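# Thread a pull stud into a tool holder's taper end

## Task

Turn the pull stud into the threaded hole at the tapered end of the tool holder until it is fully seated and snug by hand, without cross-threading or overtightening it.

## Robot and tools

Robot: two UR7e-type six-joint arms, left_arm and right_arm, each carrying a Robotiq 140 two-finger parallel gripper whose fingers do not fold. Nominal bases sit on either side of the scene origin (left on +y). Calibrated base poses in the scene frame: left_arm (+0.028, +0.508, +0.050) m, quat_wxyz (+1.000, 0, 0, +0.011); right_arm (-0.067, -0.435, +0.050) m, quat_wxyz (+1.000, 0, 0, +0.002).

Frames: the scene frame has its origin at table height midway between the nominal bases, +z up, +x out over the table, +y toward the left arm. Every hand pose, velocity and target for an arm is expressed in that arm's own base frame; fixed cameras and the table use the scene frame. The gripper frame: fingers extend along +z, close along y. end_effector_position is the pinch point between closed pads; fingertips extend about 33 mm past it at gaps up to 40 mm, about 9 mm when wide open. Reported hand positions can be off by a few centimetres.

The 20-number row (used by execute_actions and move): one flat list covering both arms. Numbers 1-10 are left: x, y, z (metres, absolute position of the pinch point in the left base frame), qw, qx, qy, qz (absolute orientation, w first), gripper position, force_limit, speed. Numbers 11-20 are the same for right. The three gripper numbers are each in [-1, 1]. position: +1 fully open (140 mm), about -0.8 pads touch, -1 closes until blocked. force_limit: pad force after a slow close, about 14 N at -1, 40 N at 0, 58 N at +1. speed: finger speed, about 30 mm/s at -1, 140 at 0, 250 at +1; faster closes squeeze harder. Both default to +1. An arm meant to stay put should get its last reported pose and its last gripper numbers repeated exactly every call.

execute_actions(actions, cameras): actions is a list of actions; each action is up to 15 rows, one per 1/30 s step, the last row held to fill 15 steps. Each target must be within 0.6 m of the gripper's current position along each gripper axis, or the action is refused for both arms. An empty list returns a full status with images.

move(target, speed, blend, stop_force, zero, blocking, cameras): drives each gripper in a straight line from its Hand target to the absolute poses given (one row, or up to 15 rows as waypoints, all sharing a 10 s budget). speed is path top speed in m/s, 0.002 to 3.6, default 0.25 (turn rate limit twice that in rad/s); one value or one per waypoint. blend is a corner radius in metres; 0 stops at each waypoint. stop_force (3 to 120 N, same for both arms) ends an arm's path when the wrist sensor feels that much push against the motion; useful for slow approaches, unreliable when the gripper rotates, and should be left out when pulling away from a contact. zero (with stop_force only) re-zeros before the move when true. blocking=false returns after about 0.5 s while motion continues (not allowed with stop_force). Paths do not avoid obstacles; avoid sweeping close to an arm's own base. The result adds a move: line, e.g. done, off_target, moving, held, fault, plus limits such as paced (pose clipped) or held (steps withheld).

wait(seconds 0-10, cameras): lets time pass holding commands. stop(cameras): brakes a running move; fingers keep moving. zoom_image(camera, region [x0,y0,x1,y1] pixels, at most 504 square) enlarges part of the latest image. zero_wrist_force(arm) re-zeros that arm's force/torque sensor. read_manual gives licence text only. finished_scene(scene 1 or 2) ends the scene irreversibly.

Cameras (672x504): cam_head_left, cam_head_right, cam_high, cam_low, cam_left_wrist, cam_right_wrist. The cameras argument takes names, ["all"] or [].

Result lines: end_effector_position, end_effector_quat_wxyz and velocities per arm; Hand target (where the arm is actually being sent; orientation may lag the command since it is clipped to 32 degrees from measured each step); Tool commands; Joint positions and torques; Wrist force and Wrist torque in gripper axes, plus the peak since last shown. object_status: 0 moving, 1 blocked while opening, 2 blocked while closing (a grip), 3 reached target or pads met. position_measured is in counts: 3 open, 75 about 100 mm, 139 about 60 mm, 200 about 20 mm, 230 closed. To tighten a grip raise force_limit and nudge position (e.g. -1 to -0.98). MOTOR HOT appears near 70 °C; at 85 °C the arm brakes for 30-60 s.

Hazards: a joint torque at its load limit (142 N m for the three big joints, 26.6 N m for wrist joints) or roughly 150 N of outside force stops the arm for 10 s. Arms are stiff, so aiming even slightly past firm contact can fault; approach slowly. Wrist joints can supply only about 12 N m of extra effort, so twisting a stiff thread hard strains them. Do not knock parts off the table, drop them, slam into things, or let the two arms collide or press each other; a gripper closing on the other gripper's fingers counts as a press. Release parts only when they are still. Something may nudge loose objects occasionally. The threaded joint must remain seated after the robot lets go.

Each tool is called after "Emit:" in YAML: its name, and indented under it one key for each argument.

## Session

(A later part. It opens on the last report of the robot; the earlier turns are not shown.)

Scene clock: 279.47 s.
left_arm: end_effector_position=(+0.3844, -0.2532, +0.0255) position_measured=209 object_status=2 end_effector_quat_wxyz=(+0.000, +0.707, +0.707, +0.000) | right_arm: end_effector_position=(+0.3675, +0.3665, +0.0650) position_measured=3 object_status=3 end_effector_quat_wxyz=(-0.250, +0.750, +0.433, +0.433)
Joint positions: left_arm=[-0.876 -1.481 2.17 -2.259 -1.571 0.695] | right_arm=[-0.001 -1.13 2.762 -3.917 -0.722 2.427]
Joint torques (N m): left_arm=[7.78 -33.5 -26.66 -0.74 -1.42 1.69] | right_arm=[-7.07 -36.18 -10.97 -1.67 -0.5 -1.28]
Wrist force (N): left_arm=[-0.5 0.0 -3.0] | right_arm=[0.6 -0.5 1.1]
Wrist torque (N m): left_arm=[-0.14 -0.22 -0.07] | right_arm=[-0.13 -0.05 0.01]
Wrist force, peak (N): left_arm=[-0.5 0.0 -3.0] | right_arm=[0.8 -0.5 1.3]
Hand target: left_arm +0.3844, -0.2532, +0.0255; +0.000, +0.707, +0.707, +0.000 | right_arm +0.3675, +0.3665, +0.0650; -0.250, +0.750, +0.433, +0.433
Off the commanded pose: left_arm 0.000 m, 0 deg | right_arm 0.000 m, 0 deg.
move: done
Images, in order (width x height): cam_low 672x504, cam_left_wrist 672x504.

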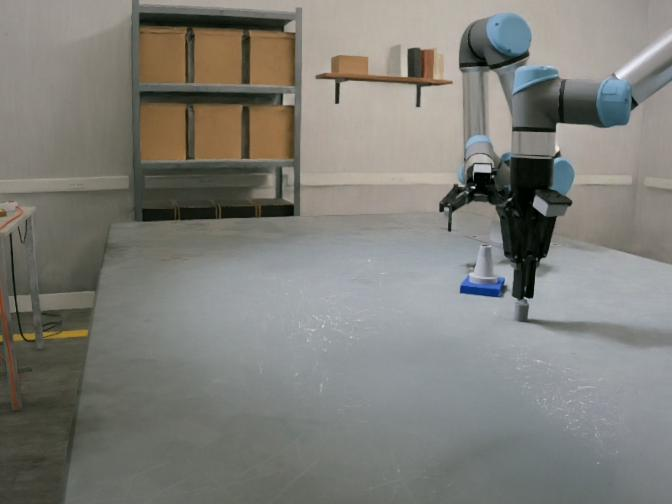

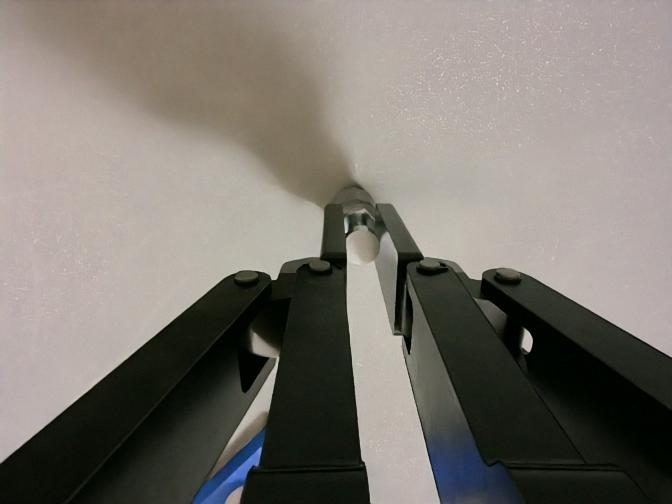

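Emit:
move:
  target: [0.3844,-0.2532,0.0256,0,0.7071,0.7071,0,-0.98,0.5,-1,0.3675,0.3665,0.065,-0.25,0.75,0.433,0.433,1,1,1]
  speed: 0.1

Emit:
zero_wrist_force:
  arm: "left_arm"

Emit:
move:
  target: [0.3844,-0.2532,0.12,0,0.7071,0.7071,0,-0.98,0.5,-1,0.3675,0.3665,0.065,-0.25,0.75,0.433,0.433,1,1,1]
  speed: 0.06
  stop_force: 15
  cameras: ["cam_left_wrist","cam_low","cam_right_wrist"]

Emit:
zoom_image:
  camera: "cam_left_wrist"
  region: [260, 130, 460, 290]

Emit:
zoom_image:
  camera: "cam_low"
  region: [480, 190, 580, 330]

Emit:
zoom_image:
  camera: "cam_right_wrist"
  region: [220, 0, 420, 120]

Scene clock: 295.07 s.
left_arm: end_effector_position=(+0.3844, -0.2532, +0.0256) position_measured=212 object_status=2 end_effector_quat_wxyz=(+0.000, +0.707, +0.707, +0.000) | right_arm: end_effector_position=(+0.3675, +0.3665, +0.0650) position_measured=3 object_status=3 end_effector_quat_wxyz=(-0.250, +0.750, +0.433, +0.433)
Joint positions: left_arm=[-0.876 -1.481 2.17 -2.259 -1.571 0.695] | right_arm=[-0.001 -1.13 2.762 -3.917 -0.722 2.427]
Joint torques (N m): left_arm=[8.03 -35.07 -27.28 -0.36 0.56 1.81] | right_arm=[-8.35 -34.83 -10.69 -1.66 -0.49 -1.19]
Wrist force (N): left_arm=[-0.8 0.0 -2.2] | right_arm=[0.6 -0.6 1.0]
Wrist torque (N m): left_arm=[-0.16 -0.20 -0.06] | right_arm=[-0.15 -0.06 0.01]
Wrist force, peak (N): left_arm=[0.3 -0.9 -6.7] | right_arm=[0.6 -0.7 1.3]
Hand target: left_arm +0.3844, -0.2532, +0.0256; +0.000, +0.707, +0.707, +0.000 | right_arm +0.3675, +0.3665, +0.0650; -0.250, +0.750, +0.433, +0.433
Off the commanded pose: left_arm 0.000 m, 0 deg | right_arm 0.000 m, 0 deg.
move: done

Wrist force sensor zeroed.

Scene clock: 297.63 s.
left_arm: end_effector_position=(+0.3844, -0.2532, +0.1200) position_measured=212 object_status=2 end_effector_quat_wxyz=(+0.000, +0.707, +0.707, +0.000) | right_arm: end_effector_position=(+0.3675, +0.3665, +0.0650) position_measured=3 object_status=3 end_effector_quat_wxyz=(-0.250, +0.750, +0.433, +0.433)
Joint positions: left_arm=[-0.876 -1.615 2.024 -1.98 -1.571 0.695] | right_arm=[-0.001 -1.13 2.762 -3.917 -0.722 2.427]
Joint torques (N m): left_arm=[-0.84 -12.79 -15.97 -4.84 1.86 -0.9] | right_arm=[-7.41 -36.21 -10.42 -1.8 -0.49 -1.14]
Wrist force (N, zeroed by zero_wrist_force on left_arm): left_arm=[0.3 0.5 0.9] | right_arm=[0.4 -0.6 1.0]
Wrist torque (N m, zeroed by zero_wrist_force on left_arm): left_arm=[0.00 -0.10 0.01] | right_arm=[-0.15 -0.02 0.01]
Wrist force, peak (N, zeroed by zero_wrist_force on left_arm): left_arm=[0.1 0.3 1.9] | right_arm=[0.7 -0.6 1.2]
Hand target: left_arm +0.3844, -0.2532, +0.1200; +0.000, +0.707, +0.707, +0.000 | right_arm +0.3675, +0.3665, +0.0650; -0.250, +0.750, +0.433, +0.433
Off the commanded pose: left_arm 0.000 m, 0 deg | right_arm 0.000 m, 0 deg.
move: done
Images, in order (width x height): cam_low 672x504, cam_left_wrist 672x504, cam_right_wrist 672x504.

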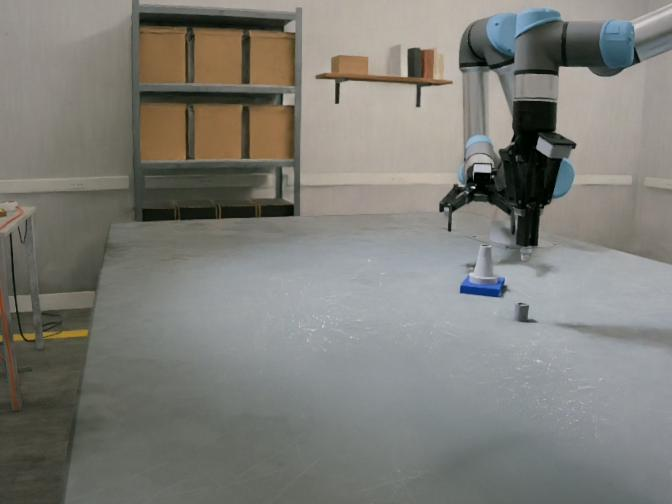

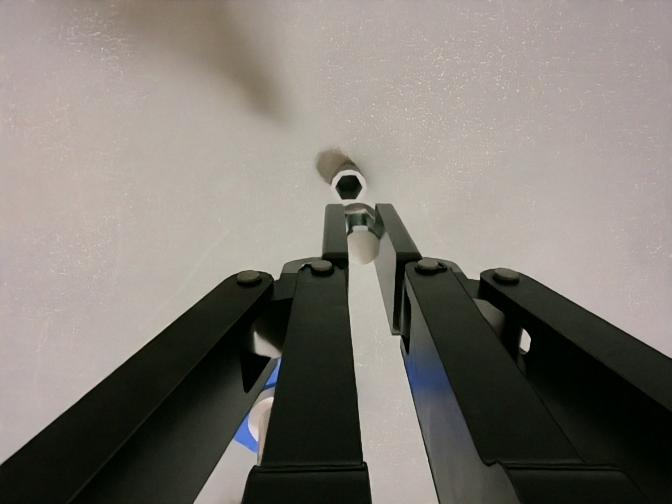

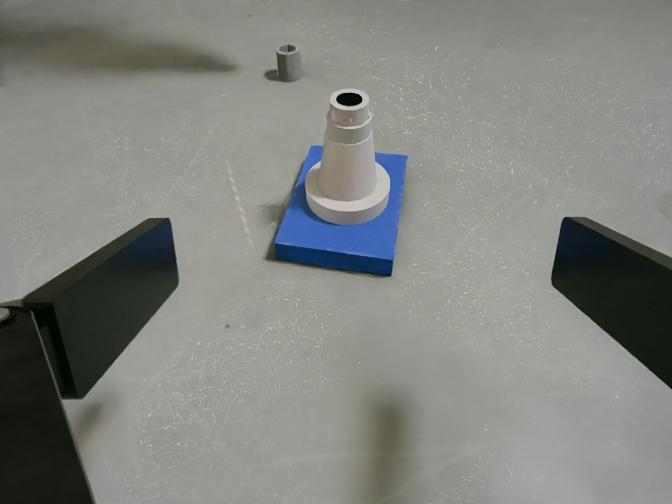

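Scaled by 2.520 from the camera's 672x504 image, which has a finer 960x720 frame.

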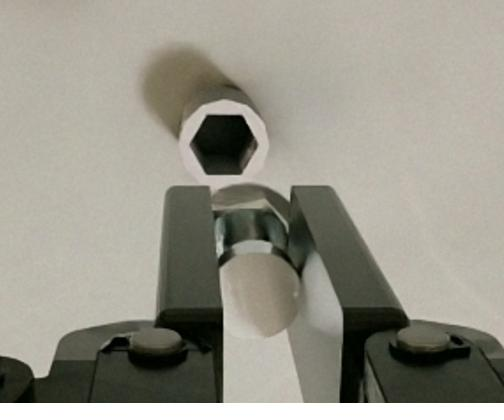

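Scaled by 3.600 from the camera's 672x504 image, which has a finer 960x720 frame.

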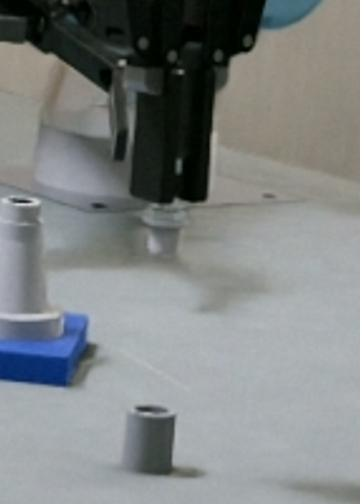

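Scaled by 2.520 from the camera's 672x504 image, which has a finer 960x720 frame.

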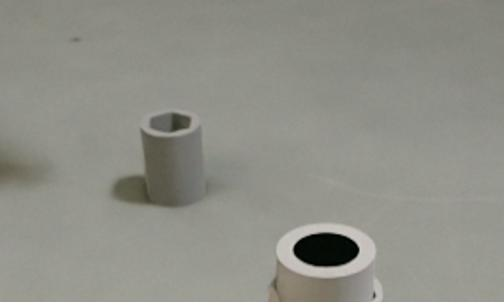

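Emit:
move:
  target:
    - [0.36,-0.36,0.178,0,-0.2588,0.9659,0,-0.98,0.5,-1,0.3675,0.3665,0.065,-0.25,0.75,0.433,0.433,1,1,1]
    - [0.34,-0.43,0.178,0,-0.9659,0.2588,0,-0.98,0.5,-1,0.3675,0.3665,0.065,-0.25,0.75,0.433,0.433,1,1,1]
    - [0.330,-0.4625,0.178,0,-0.7071,-0.7071,0,-0.98,0.5,-1,0.3675,0.3665,0.065,-0.25,0.75,0.433,0.433,1,1,1]
  speed: 0.7
  blend: [0.02,0.02,0]
  cameras: ["all"]

Emit:
zoom_image:
  camera: "cam_left_wrist"
  region: [260, 130, 460, 290]

Scene clock: 337.37 s.
left_arm: end_effector_position=(+0.3300, -0.4626, +0.1780) position_measured=212 object_status=2 end_effector_quat_wxyz=(+0.000, +0.707, +0.707, +0.000) | right_arm: end_effector_position=(+0.3675, +0.3665, +0.0650) position_measured=3 object_status=3 end_effector_quat_wxyz=(-0.250, +0.750, +0.433, +0.433)
Joint positions: left_arm=[-1.188 -1.402 1.639 -1.808 -1.571 -5.9] | right_arm=[-0.001 -1.13 2.762 -3.917 -0.722 2.427]
Joint torques (N m): left_arm=[5.21 -35.06 -21.19 -0.93 -0.19 -1.61] | right_arm=[-6.72 -34.75 -10.59 -1.71 -0.44 -1.21]
Wrist force (N, zeroed by zero_wrist_force on left_arm): left_arm=[0.1 0.7 1.1] | right_arm=[0.6 -0.4 1.0]
Wrist torque (N m, zeroed by zero_wrist_force on left_arm): left_arm=[0.06 -0.08 -0.22] | right_arm=[-0.11 -0.06 0.01]
Wrist force, peak (N, zeroed by zero_wrist_force on left_arm): left_arm=[0.5 1.2 1.5] | right_arm=[0.6 -0.7 1.3]
Hand target: left_arm +0.3300, -0.4625, +0.1780; +0.000, +0.707, +0.707, +0.000 | right_arm +0.3675, +0.3665, +0.0650; -0.250, +0.750, +0.433, +0.433
Off the commanded pose: left_arm 0.000 m, 0 deg | right_arm 0.000 m, 0 deg.
move: done

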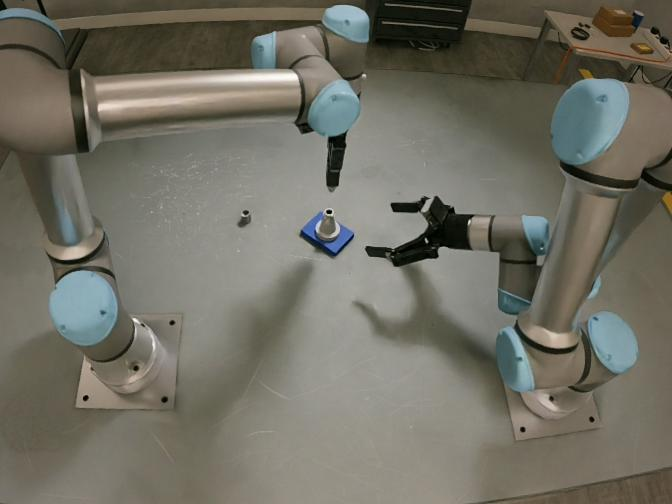

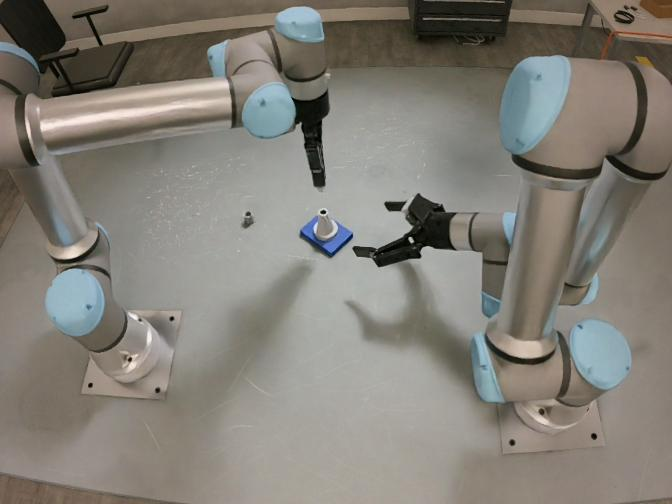

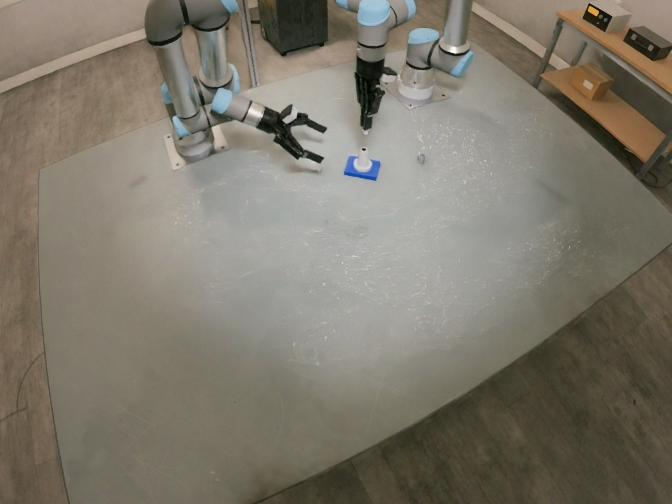

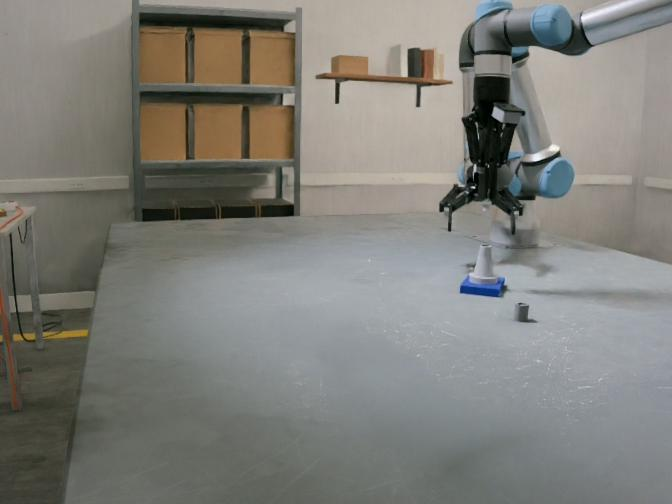

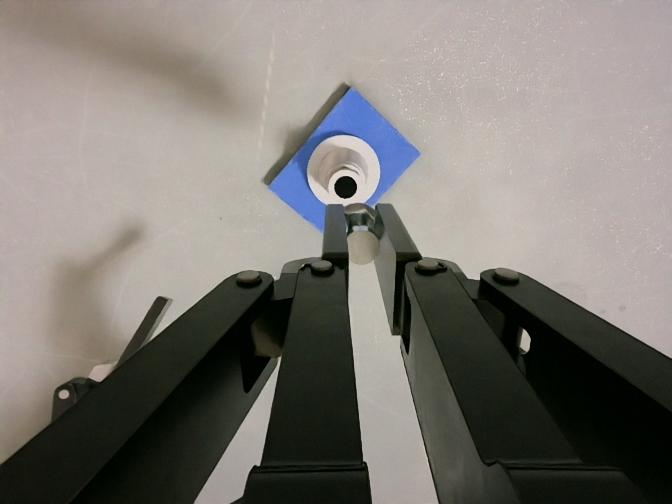

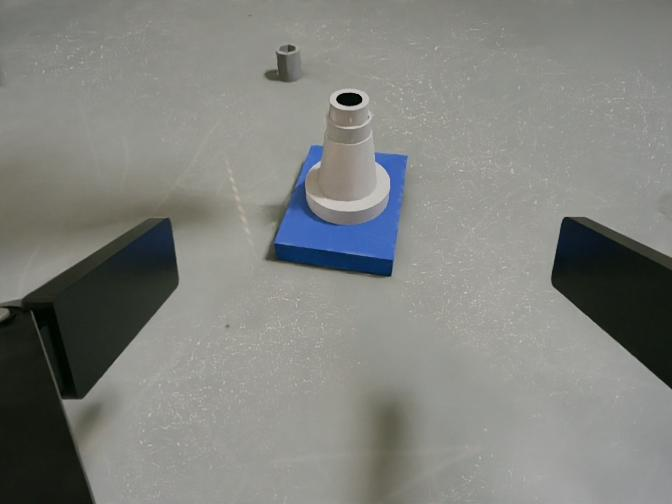

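Scaled by 2.520 from the camera's 672x504 image, which has a finer 960x720 frame.

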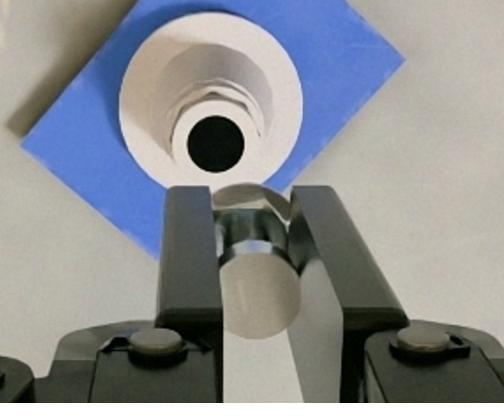

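Emit:
move:
  target: [0.3267,-0.4625,0.178,0,-1,0,0,-0.98,0.5,-1,0.3675,0.3665,0.065,-0.25,0.75,0.433,0.433,1,1,1]
  speed: 0.7
  cameras: ["cam_left_wrist"]

Emit:
zoom_image:
  camera: "cam_left_wrist"
  region: [260, 130, 460, 290]

Scene clock: 358.30 s.
left_arm: end_effector_position=(+0.3267, -0.4625, +0.1780) position_measured=212 object_status=2 end_effector_quat_wxyz=(+0.000, +1.000, +0.000, +0.000) | right_arm: end_effector_position=(+0.3675, +0.3665, +0.0650) position_measured=3 object_status=3 end_effector_quat_wxyz=(-0.250, +0.750, +0.433, +0.433)
Joint positions: left_arm=[-1.193 -1.406 1.645 -1.809 -1.571 -4.335] | right_arm=[-0.001 -1.13 2.762 -3.917 -0.722 2.427]
Joint torques (N m): left_arm=[8.92 -23.56 -32.42 -0.4 -0.25 1.62] | right_arm=[-7.62 -35.02 -9.74 -1.76 -0.61 -0.98]
Wrist force (N, zeroed by zero_wrist_force on left_arm): left_arm=[0.1 0.5 1.1] | right_arm=[0.6 -0.6 1.0]
Wrist torque (N m, zeroed by zero_wrist_force on left_arm): left_arm=[0.02 -0.07 -0.01] | right_arm=[-0.15 -0.05 0.01]
Wrist force, peak (N, zeroed by zero_wrist_force on left_arm): left_arm=[0.1 1.1 1.2] | right_arm=[0.6 -0.5 1.3]
Hand target: left_arm +0.3267, -0.4625, +0.1780; +0.000, +1.000, +0.000, +0.000 | right_arm +0.3675, +0.3665, +0.0650; -0.250, +0.750, +0.433, +0.433
Off the commanded pose: left_arm 0.000 m, 0 deg | right_arm 0.000 m, 0 deg.
move: done
Images, in order (width x height): cam_left_wrist 672x504.

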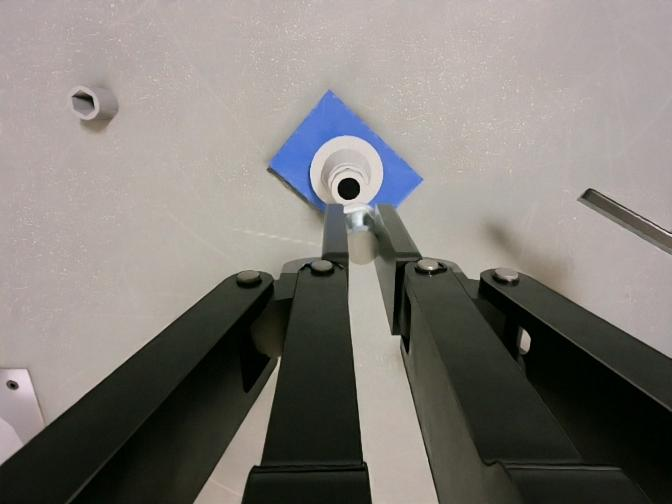

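Scaled by 2.520 from the camera's 672x504 image, which has a finer 960x720 frame.

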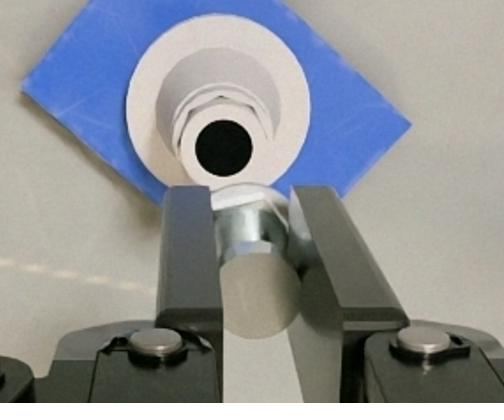

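Emit:
move:
  target:
    - [0.3267,-0.4614,0.13,0,-0.7071,-0.7071,0,-0.98,0.5,-1,0.3675,0.3665,0.065,-0.25,0.75,0.433,0.433,1,1,1]
    - [0.3267,-0.4614,0.110,0,-0.7071,-0.7071,0,-0.98,0.5,-1,0.3675,0.3665,0.065,-0.25,0.75,0.433,0.433,1,1,1]
  speed: [0.7,0.1]
  cameras: ["cam_low","cam_right_wrist","cam_high"]

Emit:
zoom_image:
  camera: "cam_right_wrist"
  region: [260, 0, 440, 180]

Emit:
zoom_image:
  camera: "cam_low"
  region: [440, 200, 530, 300]

Emit:
zoom_image:
  camera: "cam_high"
  region: [320, 100, 410, 190]

Scene clock: 379.63 s.
left_arm: end_effector_position=(+0.3267, -0.4614, +0.1099) position_measured=212 object_status=2 end_effector_quat_wxyz=(+0.000, +0.707, +0.707, +0.000) | right_arm: end_effector_position=(+0.3675, +0.3665, +0.0650) position_measured=3 object_status=3 end_effector_quat_wxyz=(-0.250, +0.750, +0.433, +0.433)
Joint positions: left_arm=[-1.193 -1.357 1.768 -1.982 -1.571 -5.905] | right_arm=[-0.001 -1.13 2.762 -3.917 -0.722 2.427]
Joint torques (N m): left_arm=[-6.58 -43.8 -28.25 -0.93 -2 -1.75] | right_arm=[-7.32 -35.26 -10.18 -2.02 -0.63 -1.07]
Wrist force (N, zeroed by zero_wrist_force on left_arm): left_arm=[0.0 0.8 1.4] | right_arm=[0.7 -0.5 1.2]
Wrist torque (N m, zeroed by zero_wrist_force on left_arm): left_arm=[0.07 -0.05 -0.22] | right_arm=[-0.12 -0.08 0.01]
Wrist force, peak (N, zeroed by zero_wrist_force on left_arm): left_arm=[0.0 0.7 2.9] | right_arm=[0.8 -0.6 1.2]
Hand target: left_arm +0.3267, -0.4614, +0.1100; +0.000, +0.707, +0.707, +0.000 | right_arm +0.3675, +0.3665, +0.0650; -0.250, +0.750, +0.433, +0.433
Off the commanded pose: left_arm 0.000 m, 0 deg | right_arm 0.000 m, 0 deg.
move: done
Images, in order (width x height): cam_high 672x504, cam_low 672x504, cam_right_wrist 672x504.

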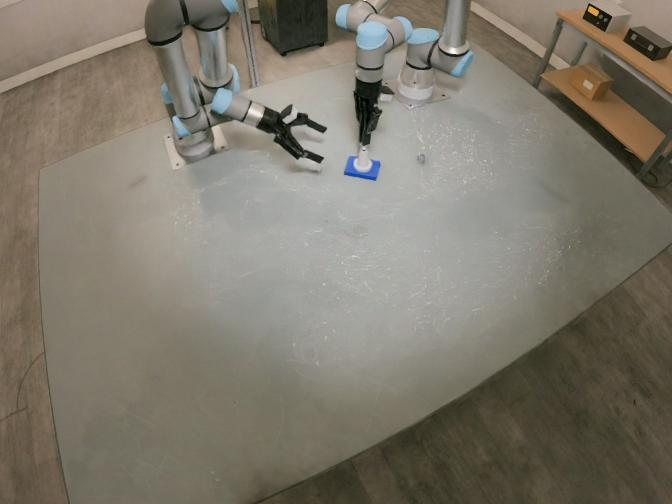

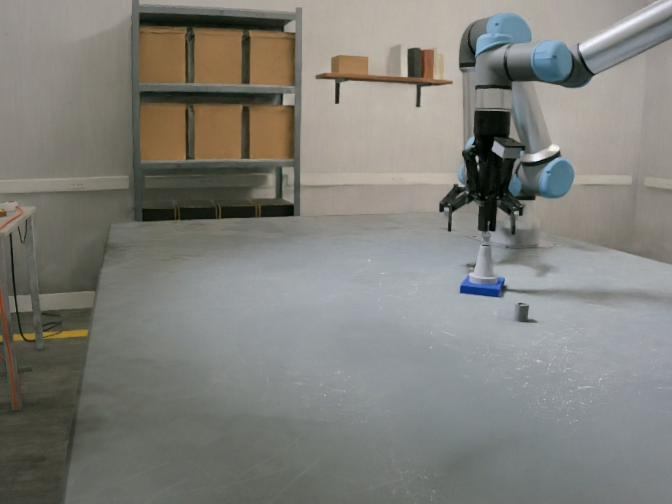

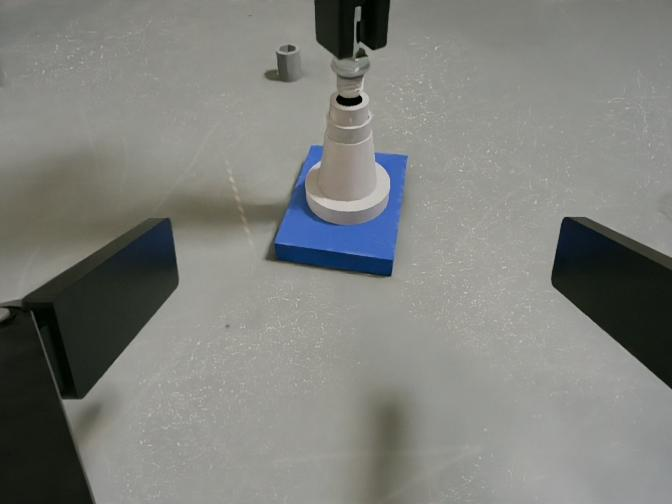

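Scaled by 2.800 from the camera's 672x504 image, which has a finer 960x720 frame.

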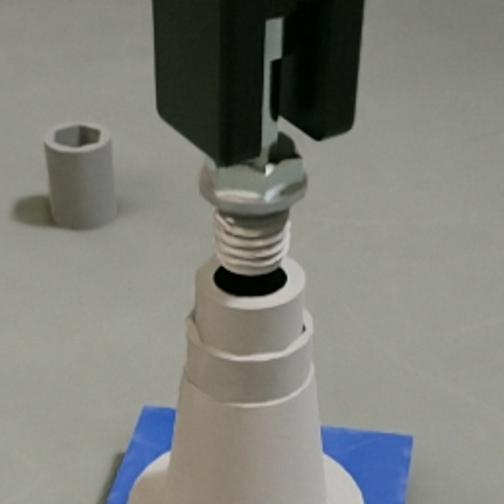

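Scaled by 5.040 from the camera's 672x504 image, which has a finer 960x720 frame.

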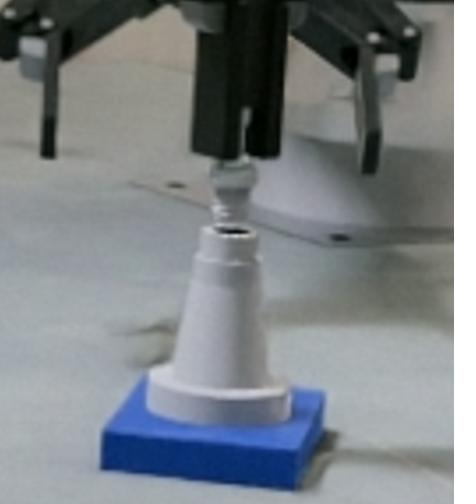

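Scaled by 5.600 from the camera's 672x504 image, which has a finer 960x720 frame.

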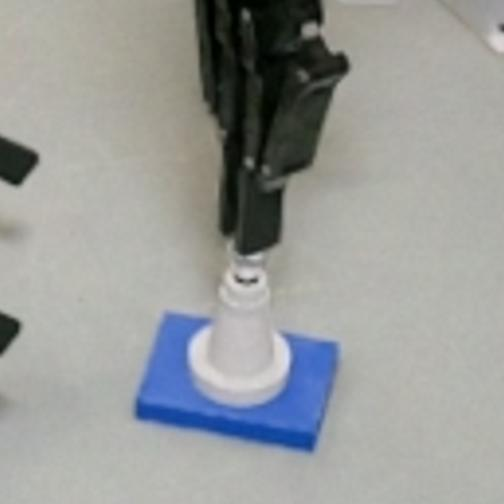

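Emit:
move:
  target: [0.3267,-0.4614,0.094,0,-0.7071,-0.7071,0,-0.98,0.5,-1,0.3675,0.3665,0.065,-0.25,0.75,0.433,0.433,1,1,1]
  speed: 0.01
  stop_force: 4
  cameras: ["cam_right_wrist"]

Emit:
zoom_image:
  camera: "cam_right_wrist"
  region: [260, 0, 440, 180]

Scene clock: 389.23 s.
left_arm: end_effector_position=(+0.3267, -0.4614, +0.1036) position_measured=212 object_status=2 end_effector_quat_wxyz=(+0.000, +0.707, +0.707, +0.000) | right_arm: end_effector_position=(+0.3675, +0.3665, +0.0650) position_measured=3 object_status=3 end_effector_quat_wxyz=(-0.250, +0.750, +0.433, +0.433)
Joint positions: left_arm=[-1.193 -1.351 1.778 -1.998 -1.571 -5.905] | right_arm=[-0.001 -1.13 2.762 -3.917 -0.722 2.427]
Joint torques (N m): left_arm=[-3.41 -42.26 -29.48 -0.45 2.54 -1.92] | right_arm=[-7.44 -35.54 -9.87 -1.9 -0.49 -1.01]
Wrist force (N, zeroed by zero_wrist_force on left_arm): left_arm=[-0.3 -1.3 -2.0] | right_arm=[0.6 -0.5 1.2]
Wrist torque (N m, zeroed by zero_wrist_force on left_arm): left_arm=[0.07 0.00 -0.22] | right_arm=[-0.12 -0.06 0.01]
Wrist force, peak (N, zeroed by zero_wrist_force on left_arm): left_arm=[0.6 -3.1 -13.7] | right_arm=[0.8 -0.6 1.5]
Hand target: left_arm +0.3267, -0.4614, +0.1036; +0.000, +0.707, +0.707, +0.000 | right_arm +0.3675, +0.3665, +0.0650; -0.250, +0.750, +0.433, +0.433
Off the commanded pose: left_arm 0.010 m, 0 deg | right_arm 0.000 m, 0 deg.
move: contact (left_arm)
Images, in order (width x height): cam_right_wrist 672x504.

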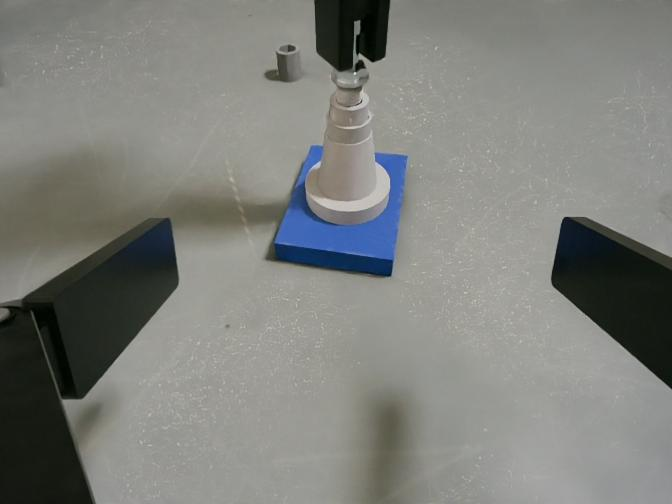

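Scaled by 2.800 from the camera's 672x504 image, which has a finer 960x720 frame.

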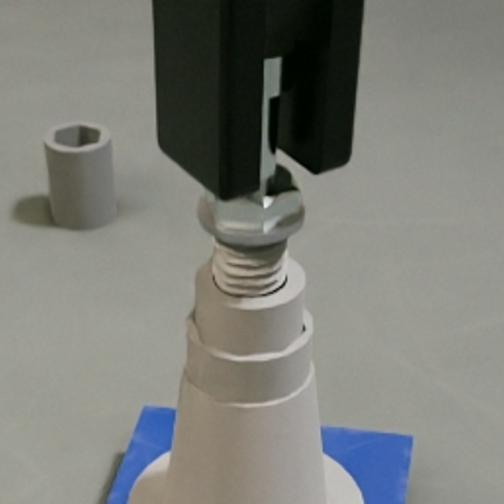

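Emit:
move:
  target:
    - [0.3267,-0.4614,0.1032,0,-1,0,0,-0.98,0.5,-1,0.3675,0.3665,0.065,-0.25,0.75,0.433,0.433,1,1,1]
    - [0.3267,-0.4614,0.1029,0,-0.7071,0.7071,0,-0.98,0.5,-1,0.3675,0.3665,0.065,-0.25,0.75,0.433,0.433,1,1,1]
  speed: 0.5
  blend: 0.001
  cameras: ["cam_right_wrist"]

Emit:
zoom_image:
  camera: "cam_right_wrist"
  region: [260, 0, 440, 180]

Scene clock: 405.80 s.
left_arm: end_effector_position=(+0.3267, -0.4614, +0.1029) position_measured=212 object_status=2 end_effector_quat_wxyz=(+0.000, +0.707, -0.707, +0.000) | right_arm: end_effector_position=(+0.3675, +0.3665, +0.0650) position_measured=3 object_status=3 end_effector_quat_wxyz=(-0.250, +0.750, +0.433, +0.433)
Joint positions: left_arm=[-1.193 -1.35 1.779 -2 -1.571 -2.764] | right_arm=[-0.001 -1.13 2.762 -3.917 -0.722 2.427]
Joint torques (N m): left_arm=[5.35 -10.32 -19.69 1.94 -1.09 1.89] | right_arm=[-7.53 -34.98 -9.76 -2.09 -0.55 -1.03]
Wrist force (N, zeroed by zero_wrist_force on left_arm): left_arm=[-2.2 -0.7 -26.0] | right_arm=[0.5 -0.6 1.1]
Wrist torque (N m, zeroed by zero_wrist_force on left_arm): left_arm=[0.15 -0.04 -0.04] | right_arm=[-0.14 -0.03 0.01]
Wrist force, peak (N, zeroed by zero_wrist_force on left_arm): left_arm=[-1.1 -1.4 -28.0] | right_arm=[0.6 -0.7 1.4]
Hand target: left_arm +0.3267, -0.4614, +0.1029; +0.000, +0.707, -0.707, +0.000 | right_arm +0.3675, +0.3665, +0.0650; -0.250, +0.750, +0.433, +0.433
Off the commanded pose: left_arm 0.000 m, 0 deg | right_arm 0.000 m, 0 deg.
move: done
Images, in order (width x height): cam_right_wrist 672x504.

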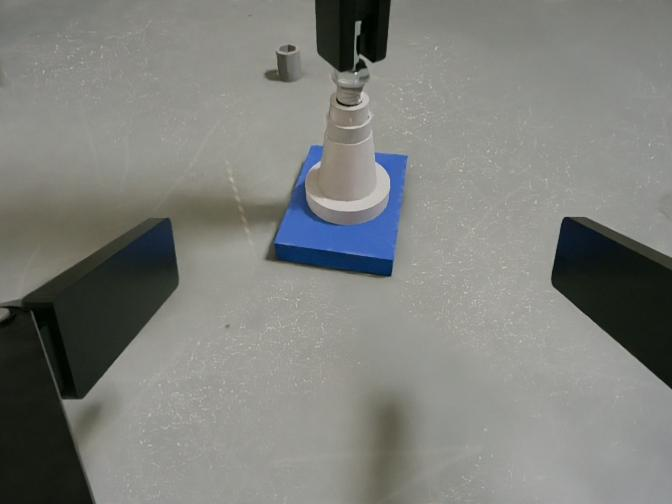

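Scaled by 2.800 from the camera's 672x504 image, which has a finer 960x720 frame.

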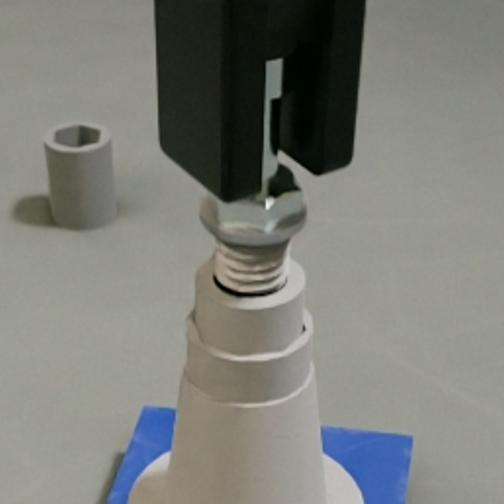

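Emit:
move:
  target:
    - [0.3267,-0.4614,0.1032,0,-0.2588,0.9659,0,-0.98,0.5,-1,0.3675,0.3665,0.065,-0.25,0.75,0.433,0.433,1,1,1]
  speed: 0.5

Emit:
move:
  target:
    - [0.3267,-0.4614,0.1032,0,0.2588,0.9659,0,-0.98,0.5,-1,0.3675,0.3665,0.065,-0.25,0.75,0.433,0.433,1,1,1]
  speed: 0.5

Emit:
move:
  target:
    - [0.3267,-0.4614,0.1032,0,0.7071,0.7071,0,-0.98,0.5,-1,0.3675,0.3665,0.065,-0.25,0.75,0.433,0.433,1,1,1]
  speed: 0.5

Emit:
move:
  target:
    - [0.3267,-0.4614,0.1032,0,0.9659,0.2588,0,-0.98,0.5,-1,0.3675,0.3665,0.065,-0.25,0.75,0.433,0.433,1,1,1]
  speed: 0.5

Scene clock: 415.83 s.
left_arm: end_effector_position=(+0.3267, -0.4614, +0.1032) position_measured=212 object_status=2 end_effector_quat_wxyz=(+0.000, -0.259, +0.966, +0.000) | right_arm: end_effector_position=(+0.3675, +0.3665, +0.0650) position_measured=3 object_status=3 end_effector_quat_wxyz=(-0.250, +0.750, +0.433, +0.433)
Joint positions: left_arm=[-1.193 -1.35 1.779 -1.999 -1.571 -1.717] | right_arm=[-0.001 -1.13 2.762 -3.917 -0.722 2.427]
Joint torques (N m): left_arm=[4.69 -21.16 -26.71 0.27 -0.63 1.71] | right_arm=[-7.36 -34.73 -9.77 -2.06 -0.5 -0.9]
Wrist force (N, zeroed by zero_wrist_force on left_arm): left_arm=[-0.8 -1.2 -6.2] | right_arm=[0.5 -0.7 1.2]
Wrist torque (N m, zeroed by zero_wrist_force on left_arm): left_arm=[0.05 0.00 -0.01] | right_arm=[-0.16 -0.03 0.01]
Wrist force, peak (N, zeroed by zero_wrist_force on left_arm): left_arm=[-2.0 -0.9 -26.0] | right_arm=[0.7 -0.6 1.3]
Hand target: left_arm +0.3267, -0.4614, +0.1032; +0.000, -0.259, +0.966, +0.000 | right_arm +0.3675, +0.3665, +0.0650; -0.250, +0.750, +0.433, +0.433
Off the commanded pose: left_arm 0.000 m, 0 deg | right_arm 0.000 m, 0 deg.
move: done

Scene clock: 417.47 s.
left_arm: end_effector_position=(+0.3267, -0.4614, +0.1032) position_measured=212 object_status=2 end_effector_quat_wxyz=(+0.000, +0.259, +0.966, +0.000) | right_arm: end_effector_position=(+0.3675, +0.3665, +0.0650) position_measured=3 object_status=3 end_effector_quat_wxyz=(-0.250, +0.750, +0.433, +0.433)
Joint positions: left_arm=[-1.193 -1.35 1.779 -1.999 -1.571 -0.669] | right_arm=[-0.001 -1.13 2.762 -3.917 -0.722 2.427]
Joint torques (N m): left_arm=[7.81 -24.74 -30.95 -0.19 -0.57 1.78] | right_arm=[-6.62 -35.07 -9.88 -2.1 -0.43 -1.01]
Wrist force (N, zeroed by zero_wrist_force on left_arm): left_arm=[0.1 0.6 1.1] | right_arm=[0.5 -0.3 1.2]
Wrist torque (N m, zeroed by zero_wrist_force on left_arm): left_arm=[0.00 -0.10 -0.02] | right_arm=[-0.07 -0.04 0.01]
Wrist force, peak (N, zeroed by zero_wrist_force on left_arm): left_arm=[-0.6 -1.1 -8.6] | right_arm=[0.5 -0.6 1.4]
Hand target: left_arm +0.3267, -0.4614, +0.1032; +0.000, +0.259, +0.966, +0.000 | right_arm +0.3675, +0.3665, +0.0650; -0.250, +0.750, +0.433, +0.433
Off the commanded pose: left_arm 0.000 m, 0 deg | right_arm 0.000 m, 0 deg.
move: done

Scene clock: 419.10 s.
left_arm: end_effector_position=(+0.3267, -0.4614, +0.1032) position_measured=212 object_status=2 end_effector_quat_wxyz=(+0.000, +0.707, +0.707, +0.000) | right_arm: end_effector_position=(+0.3675, +0.3665, +0.0650) position_measured=3 object_status=3 end_effector_quat_wxyz=(-0.250, +0.750, +0.433, +0.433)
Joint positions: left_arm=[-1.193 -1.35 1.779 -1.999 -1.571 0.378] | right_arm=[-0.001 -1.13 2.762 -3.917 -0.722 2.427]
Joint torques (N m): left_arm=[8.83 -25.89 -31 -0.39 -0.01 1.69] | right_arm=[-6.6 -34.85 -9.38 -2.23 -0.43 -0.95]
Wrist force (N, zeroed by zero_wrist_force on left_arm): left_arm=[0.2 0.4 1.8] | right_arm=[0.6 -0.4 1.1]
Wrist torque (N m, zeroed by zero_wrist_force on left_arm): left_arm=[0.11 -0.05 -0.02] | right_arm=[-0.10 -0.06 0.01]
Wrist force, peak (N, zeroed by zero_wrist_force on left_arm): left_arm=[0.0 0.1 2.8] | right_arm=[0.5 -0.5 1.4]
Hand target: left_arm +0.3267, -0.4614, +0.1032; +0.000, +0.707, +0.707, +0.000 | right_arm +0.3675, +0.3665, +0.0650; -0.250, +0.750, +0.433, +0.433
Off the commanded pose: left_arm 0.000 m, 0 deg | right_arm 0.000 m, 0 deg.
move: done

Scene clock: 420.73 s.
left_arm: end_effector_position=(+0.3267, -0.4614, +0.1032) position_measured=212 object_status=2 end_effector_quat_wxyz=(+0.000, +0.966, +0.259, +0.000) | right_arm: end_effector_position=(+0.3675, +0.3665, +0.0650) position_measured=3 object_status=3 end_effector_quat_wxyz=(-0.250, +0.750, +0.433, +0.433)
Joint positions: left_arm=[-1.193 -1.35 1.779 -1.999 -1.571 1.425] | right_arm=[-0.001 -1.13 2.762 -3.917 -0.722 2.427]
Joint torques (N m): left_arm=[9.3 -36.35 -39.45 -1.97 -0.54 1.7] | right_arm=[-7.38 -34.6 -9.27 -2.24 -0.47 -0.75]
Wrist force (N, zeroed by zero_wrist_force on left_arm): left_arm=[0.2 2.0 23.4] | right_arm=[0.4 -0.6 1.1]
Wrist torque (N m, zeroed by zero_wrist_force on left_arm): left_arm=[-0.07 -0.01 -0.04] | right_arm=[-0.15 -0.01 0.01]
Wrist force, peak (N, zeroed by zero_wrist_force on left_arm): left_arm=[0.1 2.0 23.6] | right_arm=[0.6 -0.6 1.4]
Hand target: left_arm +0.3267, -0.4614, +0.1032; +0.000, +0.966, +0.259, +0.000 | right_arm +0.3675, +0.3665, +0.0650; -0.250, +0.750, +0.433, +0.433
Off the commanded pose: left_arm 0.000 m, 0 deg | right_arm 0.000 m, 0 deg.
move: done

Emit:
move:
  target:
    - [0.3267,-0.4614,0.1023,0,0.9659,-0.2588,0,-0.98,0.5,-1,0.3675,0.3665,0.065,-0.25,0.75,0.433,0.433,1,1,1]
  speed: 0.8

Emit:
move:
  target:
    - [0.3267,-0.4614,0.1016,0,0.2588,-0.9659,0,-0.98,0.5,-1,0.3675,0.3665,0.065,-0.25,0.75,0.433,0.433,1,1,1]
  speed: 0.8

Emit:
move:
  target:
    - [0.3267,-0.4614,0.1012,0,-0.3827,-0.9239,0,-0.98,0.5,-1,0.3675,0.3665,0.065,-0.25,0.75,0.433,0.433,1,1,1]
  speed: 0.8
  cameras: ["cam_right_wrist"]

Emit:
zoom_image:
  camera: "cam_right_wrist"
  region: [260, 0, 440, 180]

Scene clock: 435.90 s.
left_arm: end_effector_position=(+0.3267, -0.4614, +0.1023) position_measured=212 object_status=2 end_effector_quat_wxyz=(+0.000, +0.966, -0.259, +0.000) | right_arm: end_effector_position=(+0.3675, +0.3665, +0.0650) position_measured=3 object_status=3 end_effector_quat_wxyz=(-0.250, +0.750, +0.433, +0.433)
Joint positions: left_arm=[-1.193 -1.349 1.78 -2.001 -1.571 2.472] | right_arm=[-0.001 -1.13 2.762 -3.917 -0.722 2.427]
Joint torques (N m): left_arm=[5.9 -24.75 -30.29 -0.24 -0.74 1.71] | right_arm=[-6.86 -34.72 -8.37 -2.18 -0.38 -0.86]
Wrist force (N, zeroed by zero_wrist_force on left_arm): left_arm=[0.4 0.5 1.2] | right_arm=[0.4 -0.7 1.3]
Wrist torque (N m, zeroed by zero_wrist_force on left_arm): left_arm=[0.01 -0.09 -0.01] | right_arm=[-0.16 -0.02 0.01]
Wrist force, peak (N, zeroed by zero_wrist_force on left_arm): left_arm=[0.5 1.6 23.8] | right_arm=[0.8 -0.7 1.2]
Hand target: left_arm +0.3267, -0.4614, +0.1023; +0.000, +0.966, -0.259, +0.000 | right_arm +0.3675, +0.3665, +0.0650; -0.250, +0.750, +0.433, +0.433
Off the commanded pose: left_arm 0.000 m, 0 deg | right_arm 0.000 m, 0 deg.
move: done

Scene clock: 437.90 s.
left_arm: end_effector_position=(+0.3267, -0.4614, +0.1016) position_measured=212 object_status=2 end_effector_quat_wxyz=(+0.000, -0.259, +0.966, +0.000) | right_arm: end_effector_position=(+0.3675, +0.3665, +0.0650) position_measured=3 object_status=3 end_effector_quat_wxyz=(-0.250, +0.750, +0.433, +0.433)
Joint positions: left_arm=[-1.193 -1.349 1.781 -2.003 -1.571 4.567] | right_arm=[-0.001 -1.13 2.762 -3.917 -0.722 2.427]
Joint torques (N m): left_arm=[4.38 -26.61 -30.9 -0.43 -0.19 1.8] | right_arm=[-7.32 -34.5 -8.69 -2.21 -0.51 -0.86]
Wrist force (N, zeroed by zero_wrist_force on left_arm): left_arm=[0.1 0.6 1.3] | right_arm=[0.6 -0.5 1.1]
Wrist torque (N m, zeroed by zero_wrist_force on left_arm): left_arm=[0.02 -0.04 0.00] | right_arm=[-0.13 -0.06 0.01]
Wrist force, peak (N, zeroed by zero_wrist_force on left_arm): left_arm=[0.1 0.6 4.1] | right_arm=[0.5 -0.5 1.4]
Hand target: left_arm +0.3267, -0.4614, +0.1016; +0.000, -0.259, +0.966, +0.000 | right_arm +0.3675, +0.3665, +0.0650; -0.250, +0.750, +0.433, +0.433
Off the commanded pose: left_arm 0.000 m, 0 deg | right_arm 0.000 m, 0 deg.
move: done

Scene clock: 439.43 s.
left_arm: end_effector_position=(+0.3267, -0.4614, +0.1012) position_measured=212 object_status=2 end_effector_quat_wxyz=(+0.000, +0.383, +0.924, +0.000) | right_arm: end_effector_position=(+0.3675, +0.3665, +0.0650) position_measured=3 object_status=3 end_effector_quat_wxyz=(-0.250, +0.750, +0.433, +0.433)
Joint positions: left_arm=[-1.193 -1.348 1.782 -2.004 -1.571 5.876] | right_arm=[-0.001 -1.13 2.762 -3.917 -0.722 2.427]
Joint torques (N m): left_arm=[5.17 -26.82 -32.82 -0.63 -0.66 1.71] | right_arm=[-7.14 -35.05 -8.37 -2.27 -0.33 -0.84]
Wrist force (N, zeroed by zero_wrist_force on left_arm): left_arm=[0.2 0.8 4.9] | right_arm=[0.6 -0.5 0.8]
Wrist torque (N m, zeroed by zero_wrist_force on left_arm): left_arm=[0.03 -0.04 -0.01] | right_arm=[-0.13 -0.04 0.01]
Wrist force, peak (N, zeroed by zero_wrist_force on left_arm): left_arm=[0.2 0.3 8.4] | right_arm=[0.7 -0.6 1.3]
Hand target: left_arm +0.3267, -0.4614, +0.1012; +0.000, +0.383, +0.924, +0.000 | right_arm +0.3675, +0.3665, +0.0650; -0.250, +0.750, +0.433, +0.433
Off the commanded pose: left_arm 0.000 m, 0 deg | right_arm 0.000 m, 0 deg.
move: done
Images, in order (width x height): cam_right_wrist 672x504.

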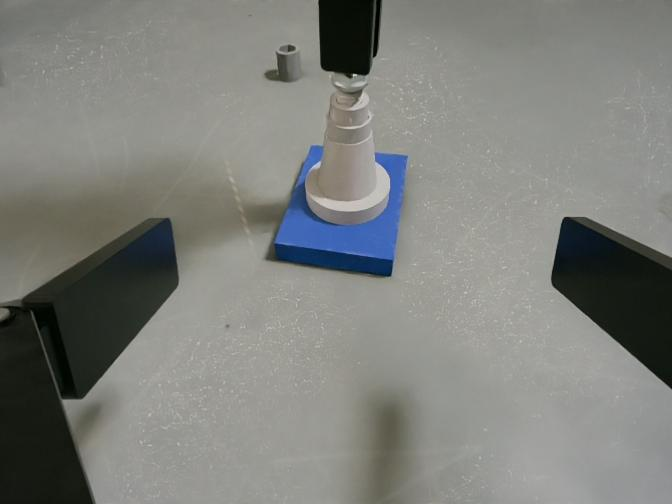

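Scaled by 2.800 from the camera's 672x504 image, which has a finer 960x720 frame.

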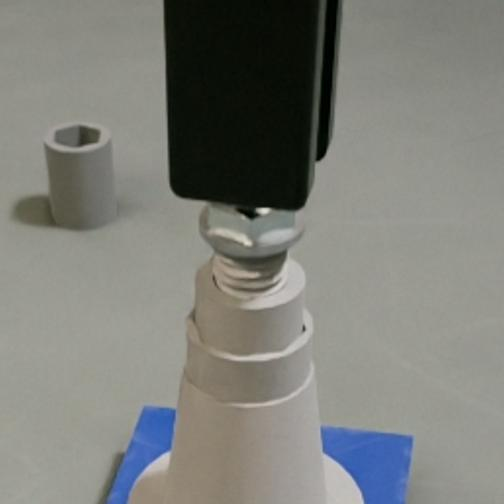

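Emit:
move:
  target:
    - [0.3267,-0.4614,0.1012,0,-0.3827,-0.9239,0,-0.35,0,0,0.3675,0.3665,0.065,-0.25,0.75,0.433,0.433,1,1,1]
    - [0.3267,-0.4614,0.1012,0,0.5373,-0.8434,0,-0.35,0,0,0.3675,0.3665,0.065,-0.25,0.75,0.433,0.433,1,1,1]
    - [0.3267,-0.4614,0.1012,0,0.9990,-0.0436,0,-0.35,0,0,0.3675,0.3665,0.065,-0.25,0.75,0.433,0.433,1,1,1]
    - [0.3267,-0.4614,0.1012,0,0.6088,0.7934,0,-0.35,0,0,0.3675,0.3665,0.065,-0.25,0.75,0.433,0.433,1,1,1]
    - [0.3267,-0.4614,0.1012,0,-0.3007,0.9537,0,-0.35,0,0,0.3675,0.3665,0.065,-0.25,0.75,0.433,0.433,1,1,1]
    - [0.3267,-0.4614,0.1012,0,-0.9537,0.3007,0,-0.35,0,0,0.3675,0.3665,0.065,-0.25,0.75,0.433,0.433,1,1,1]
    - [0.3267,-0.4614,0.0995,0,-0.7934,-0.6088,0,-0.35,0,0,0.3675,0.3665,0.065,-0.25,0.75,0.433,0.433,1,1,1]
  speed: 1.3
  blend: [0,0.01,0.01,0.01,0.01,0.01,0]
  cameras: ["cam_right_wrist","cam_left_wrist"]

Emit:
zoom_image:
  camera: "cam_right_wrist"
  region: [260, 0, 440, 180]

Emit:
zoom_image:
  camera: "cam_left_wrist"
  region: [260, 130, 460, 290]

Scene clock: 463.57 s.
left_arm: end_effector_position=(+0.3267, -0.4614, +0.0995) position_measured=173 object_status=3 end_effector_quat_wxyz=(+0.000, +0.793, +0.609, +0.000) | right_arm: end_effector_position=(+0.3675, +0.3665, +0.0650) position_measured=3 object_status=3 end_effector_quat_wxyz=(-0.250, +0.750, +0.433, +0.433)
Joint positions: left_arm=[-1.193 -1.347 1.784 -2.009 -1.571 -5.643] | right_arm=[-0.001 -1.13 2.762 -3.917 -0.722 2.427]
Joint torques (N m): left_arm=[-2.86 -44 -17.03 -0.23 0.66 -1.45] | right_arm=[-7.07 -34.95 -8.16 -2.27 -0.55 -0.61]
Wrist force (N, zeroed by zero_wrist_force on left_arm): left_arm=[0.3 0.4 0.6] | right_arm=[0.7 -0.4 1.1]
Wrist torque (N m, zeroed by zero_wrist_force on left_arm): left_arm=[-0.03 -0.09 -0.23] | right_arm=[-0.11 -0.07 0.01]
Wrist force, peak (N, zeroed by zero_wrist_force on left_arm): left_arm=[0.3 1.1 6.3] | right_arm=[0.8 -0.7 1.2]
Hand target: left_arm +0.3267, -0.4614, +0.0995; +0.000, +0.793, +0.609, +0.000 | right_arm +0.3675, +0.3665, +0.0650; -0.250, +0.750, +0.433, +0.433
Off the commanded pose: left_arm 0.000 m, 0 deg | right_arm 0.000 m, 0 deg.
move: done
Images, in order (width x height): cam_left_wrist 672x504, cam_right_wrist 672x504.

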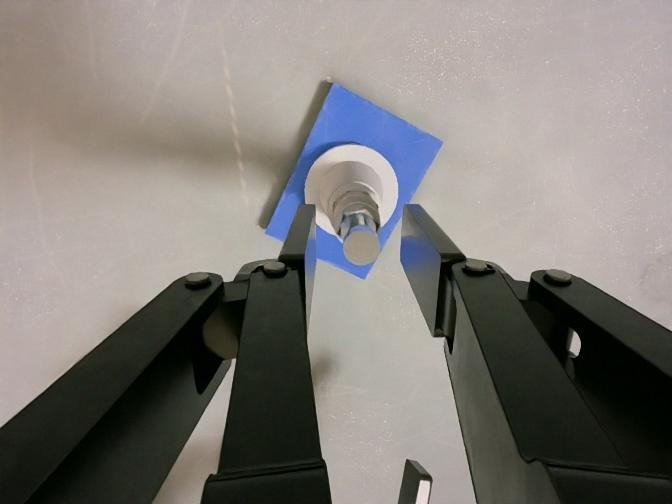

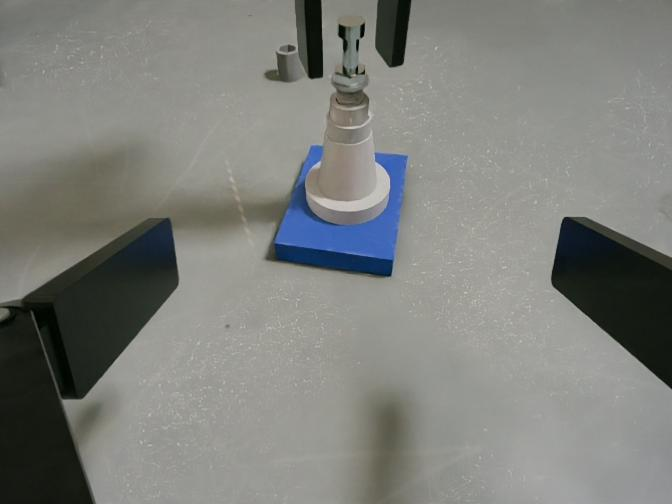

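Scaled by 2.800 from the camera's 672x504 image, which has a finer 960x720 frame.

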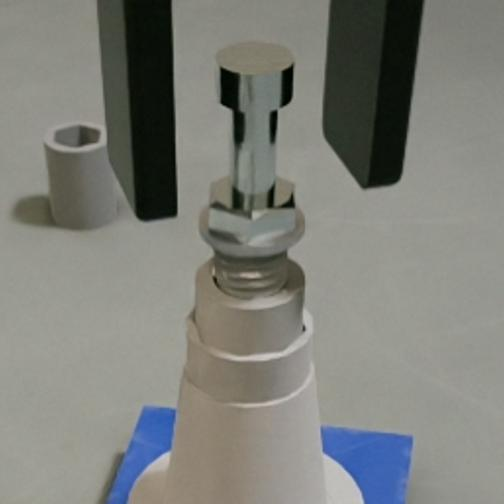

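Scaled by 2.520 from the camera's 672x504 image, which has a finer 960x720 frame.

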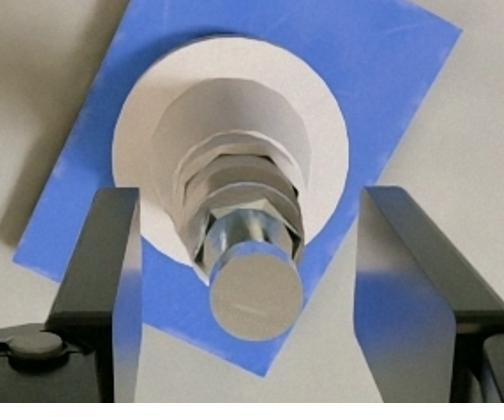

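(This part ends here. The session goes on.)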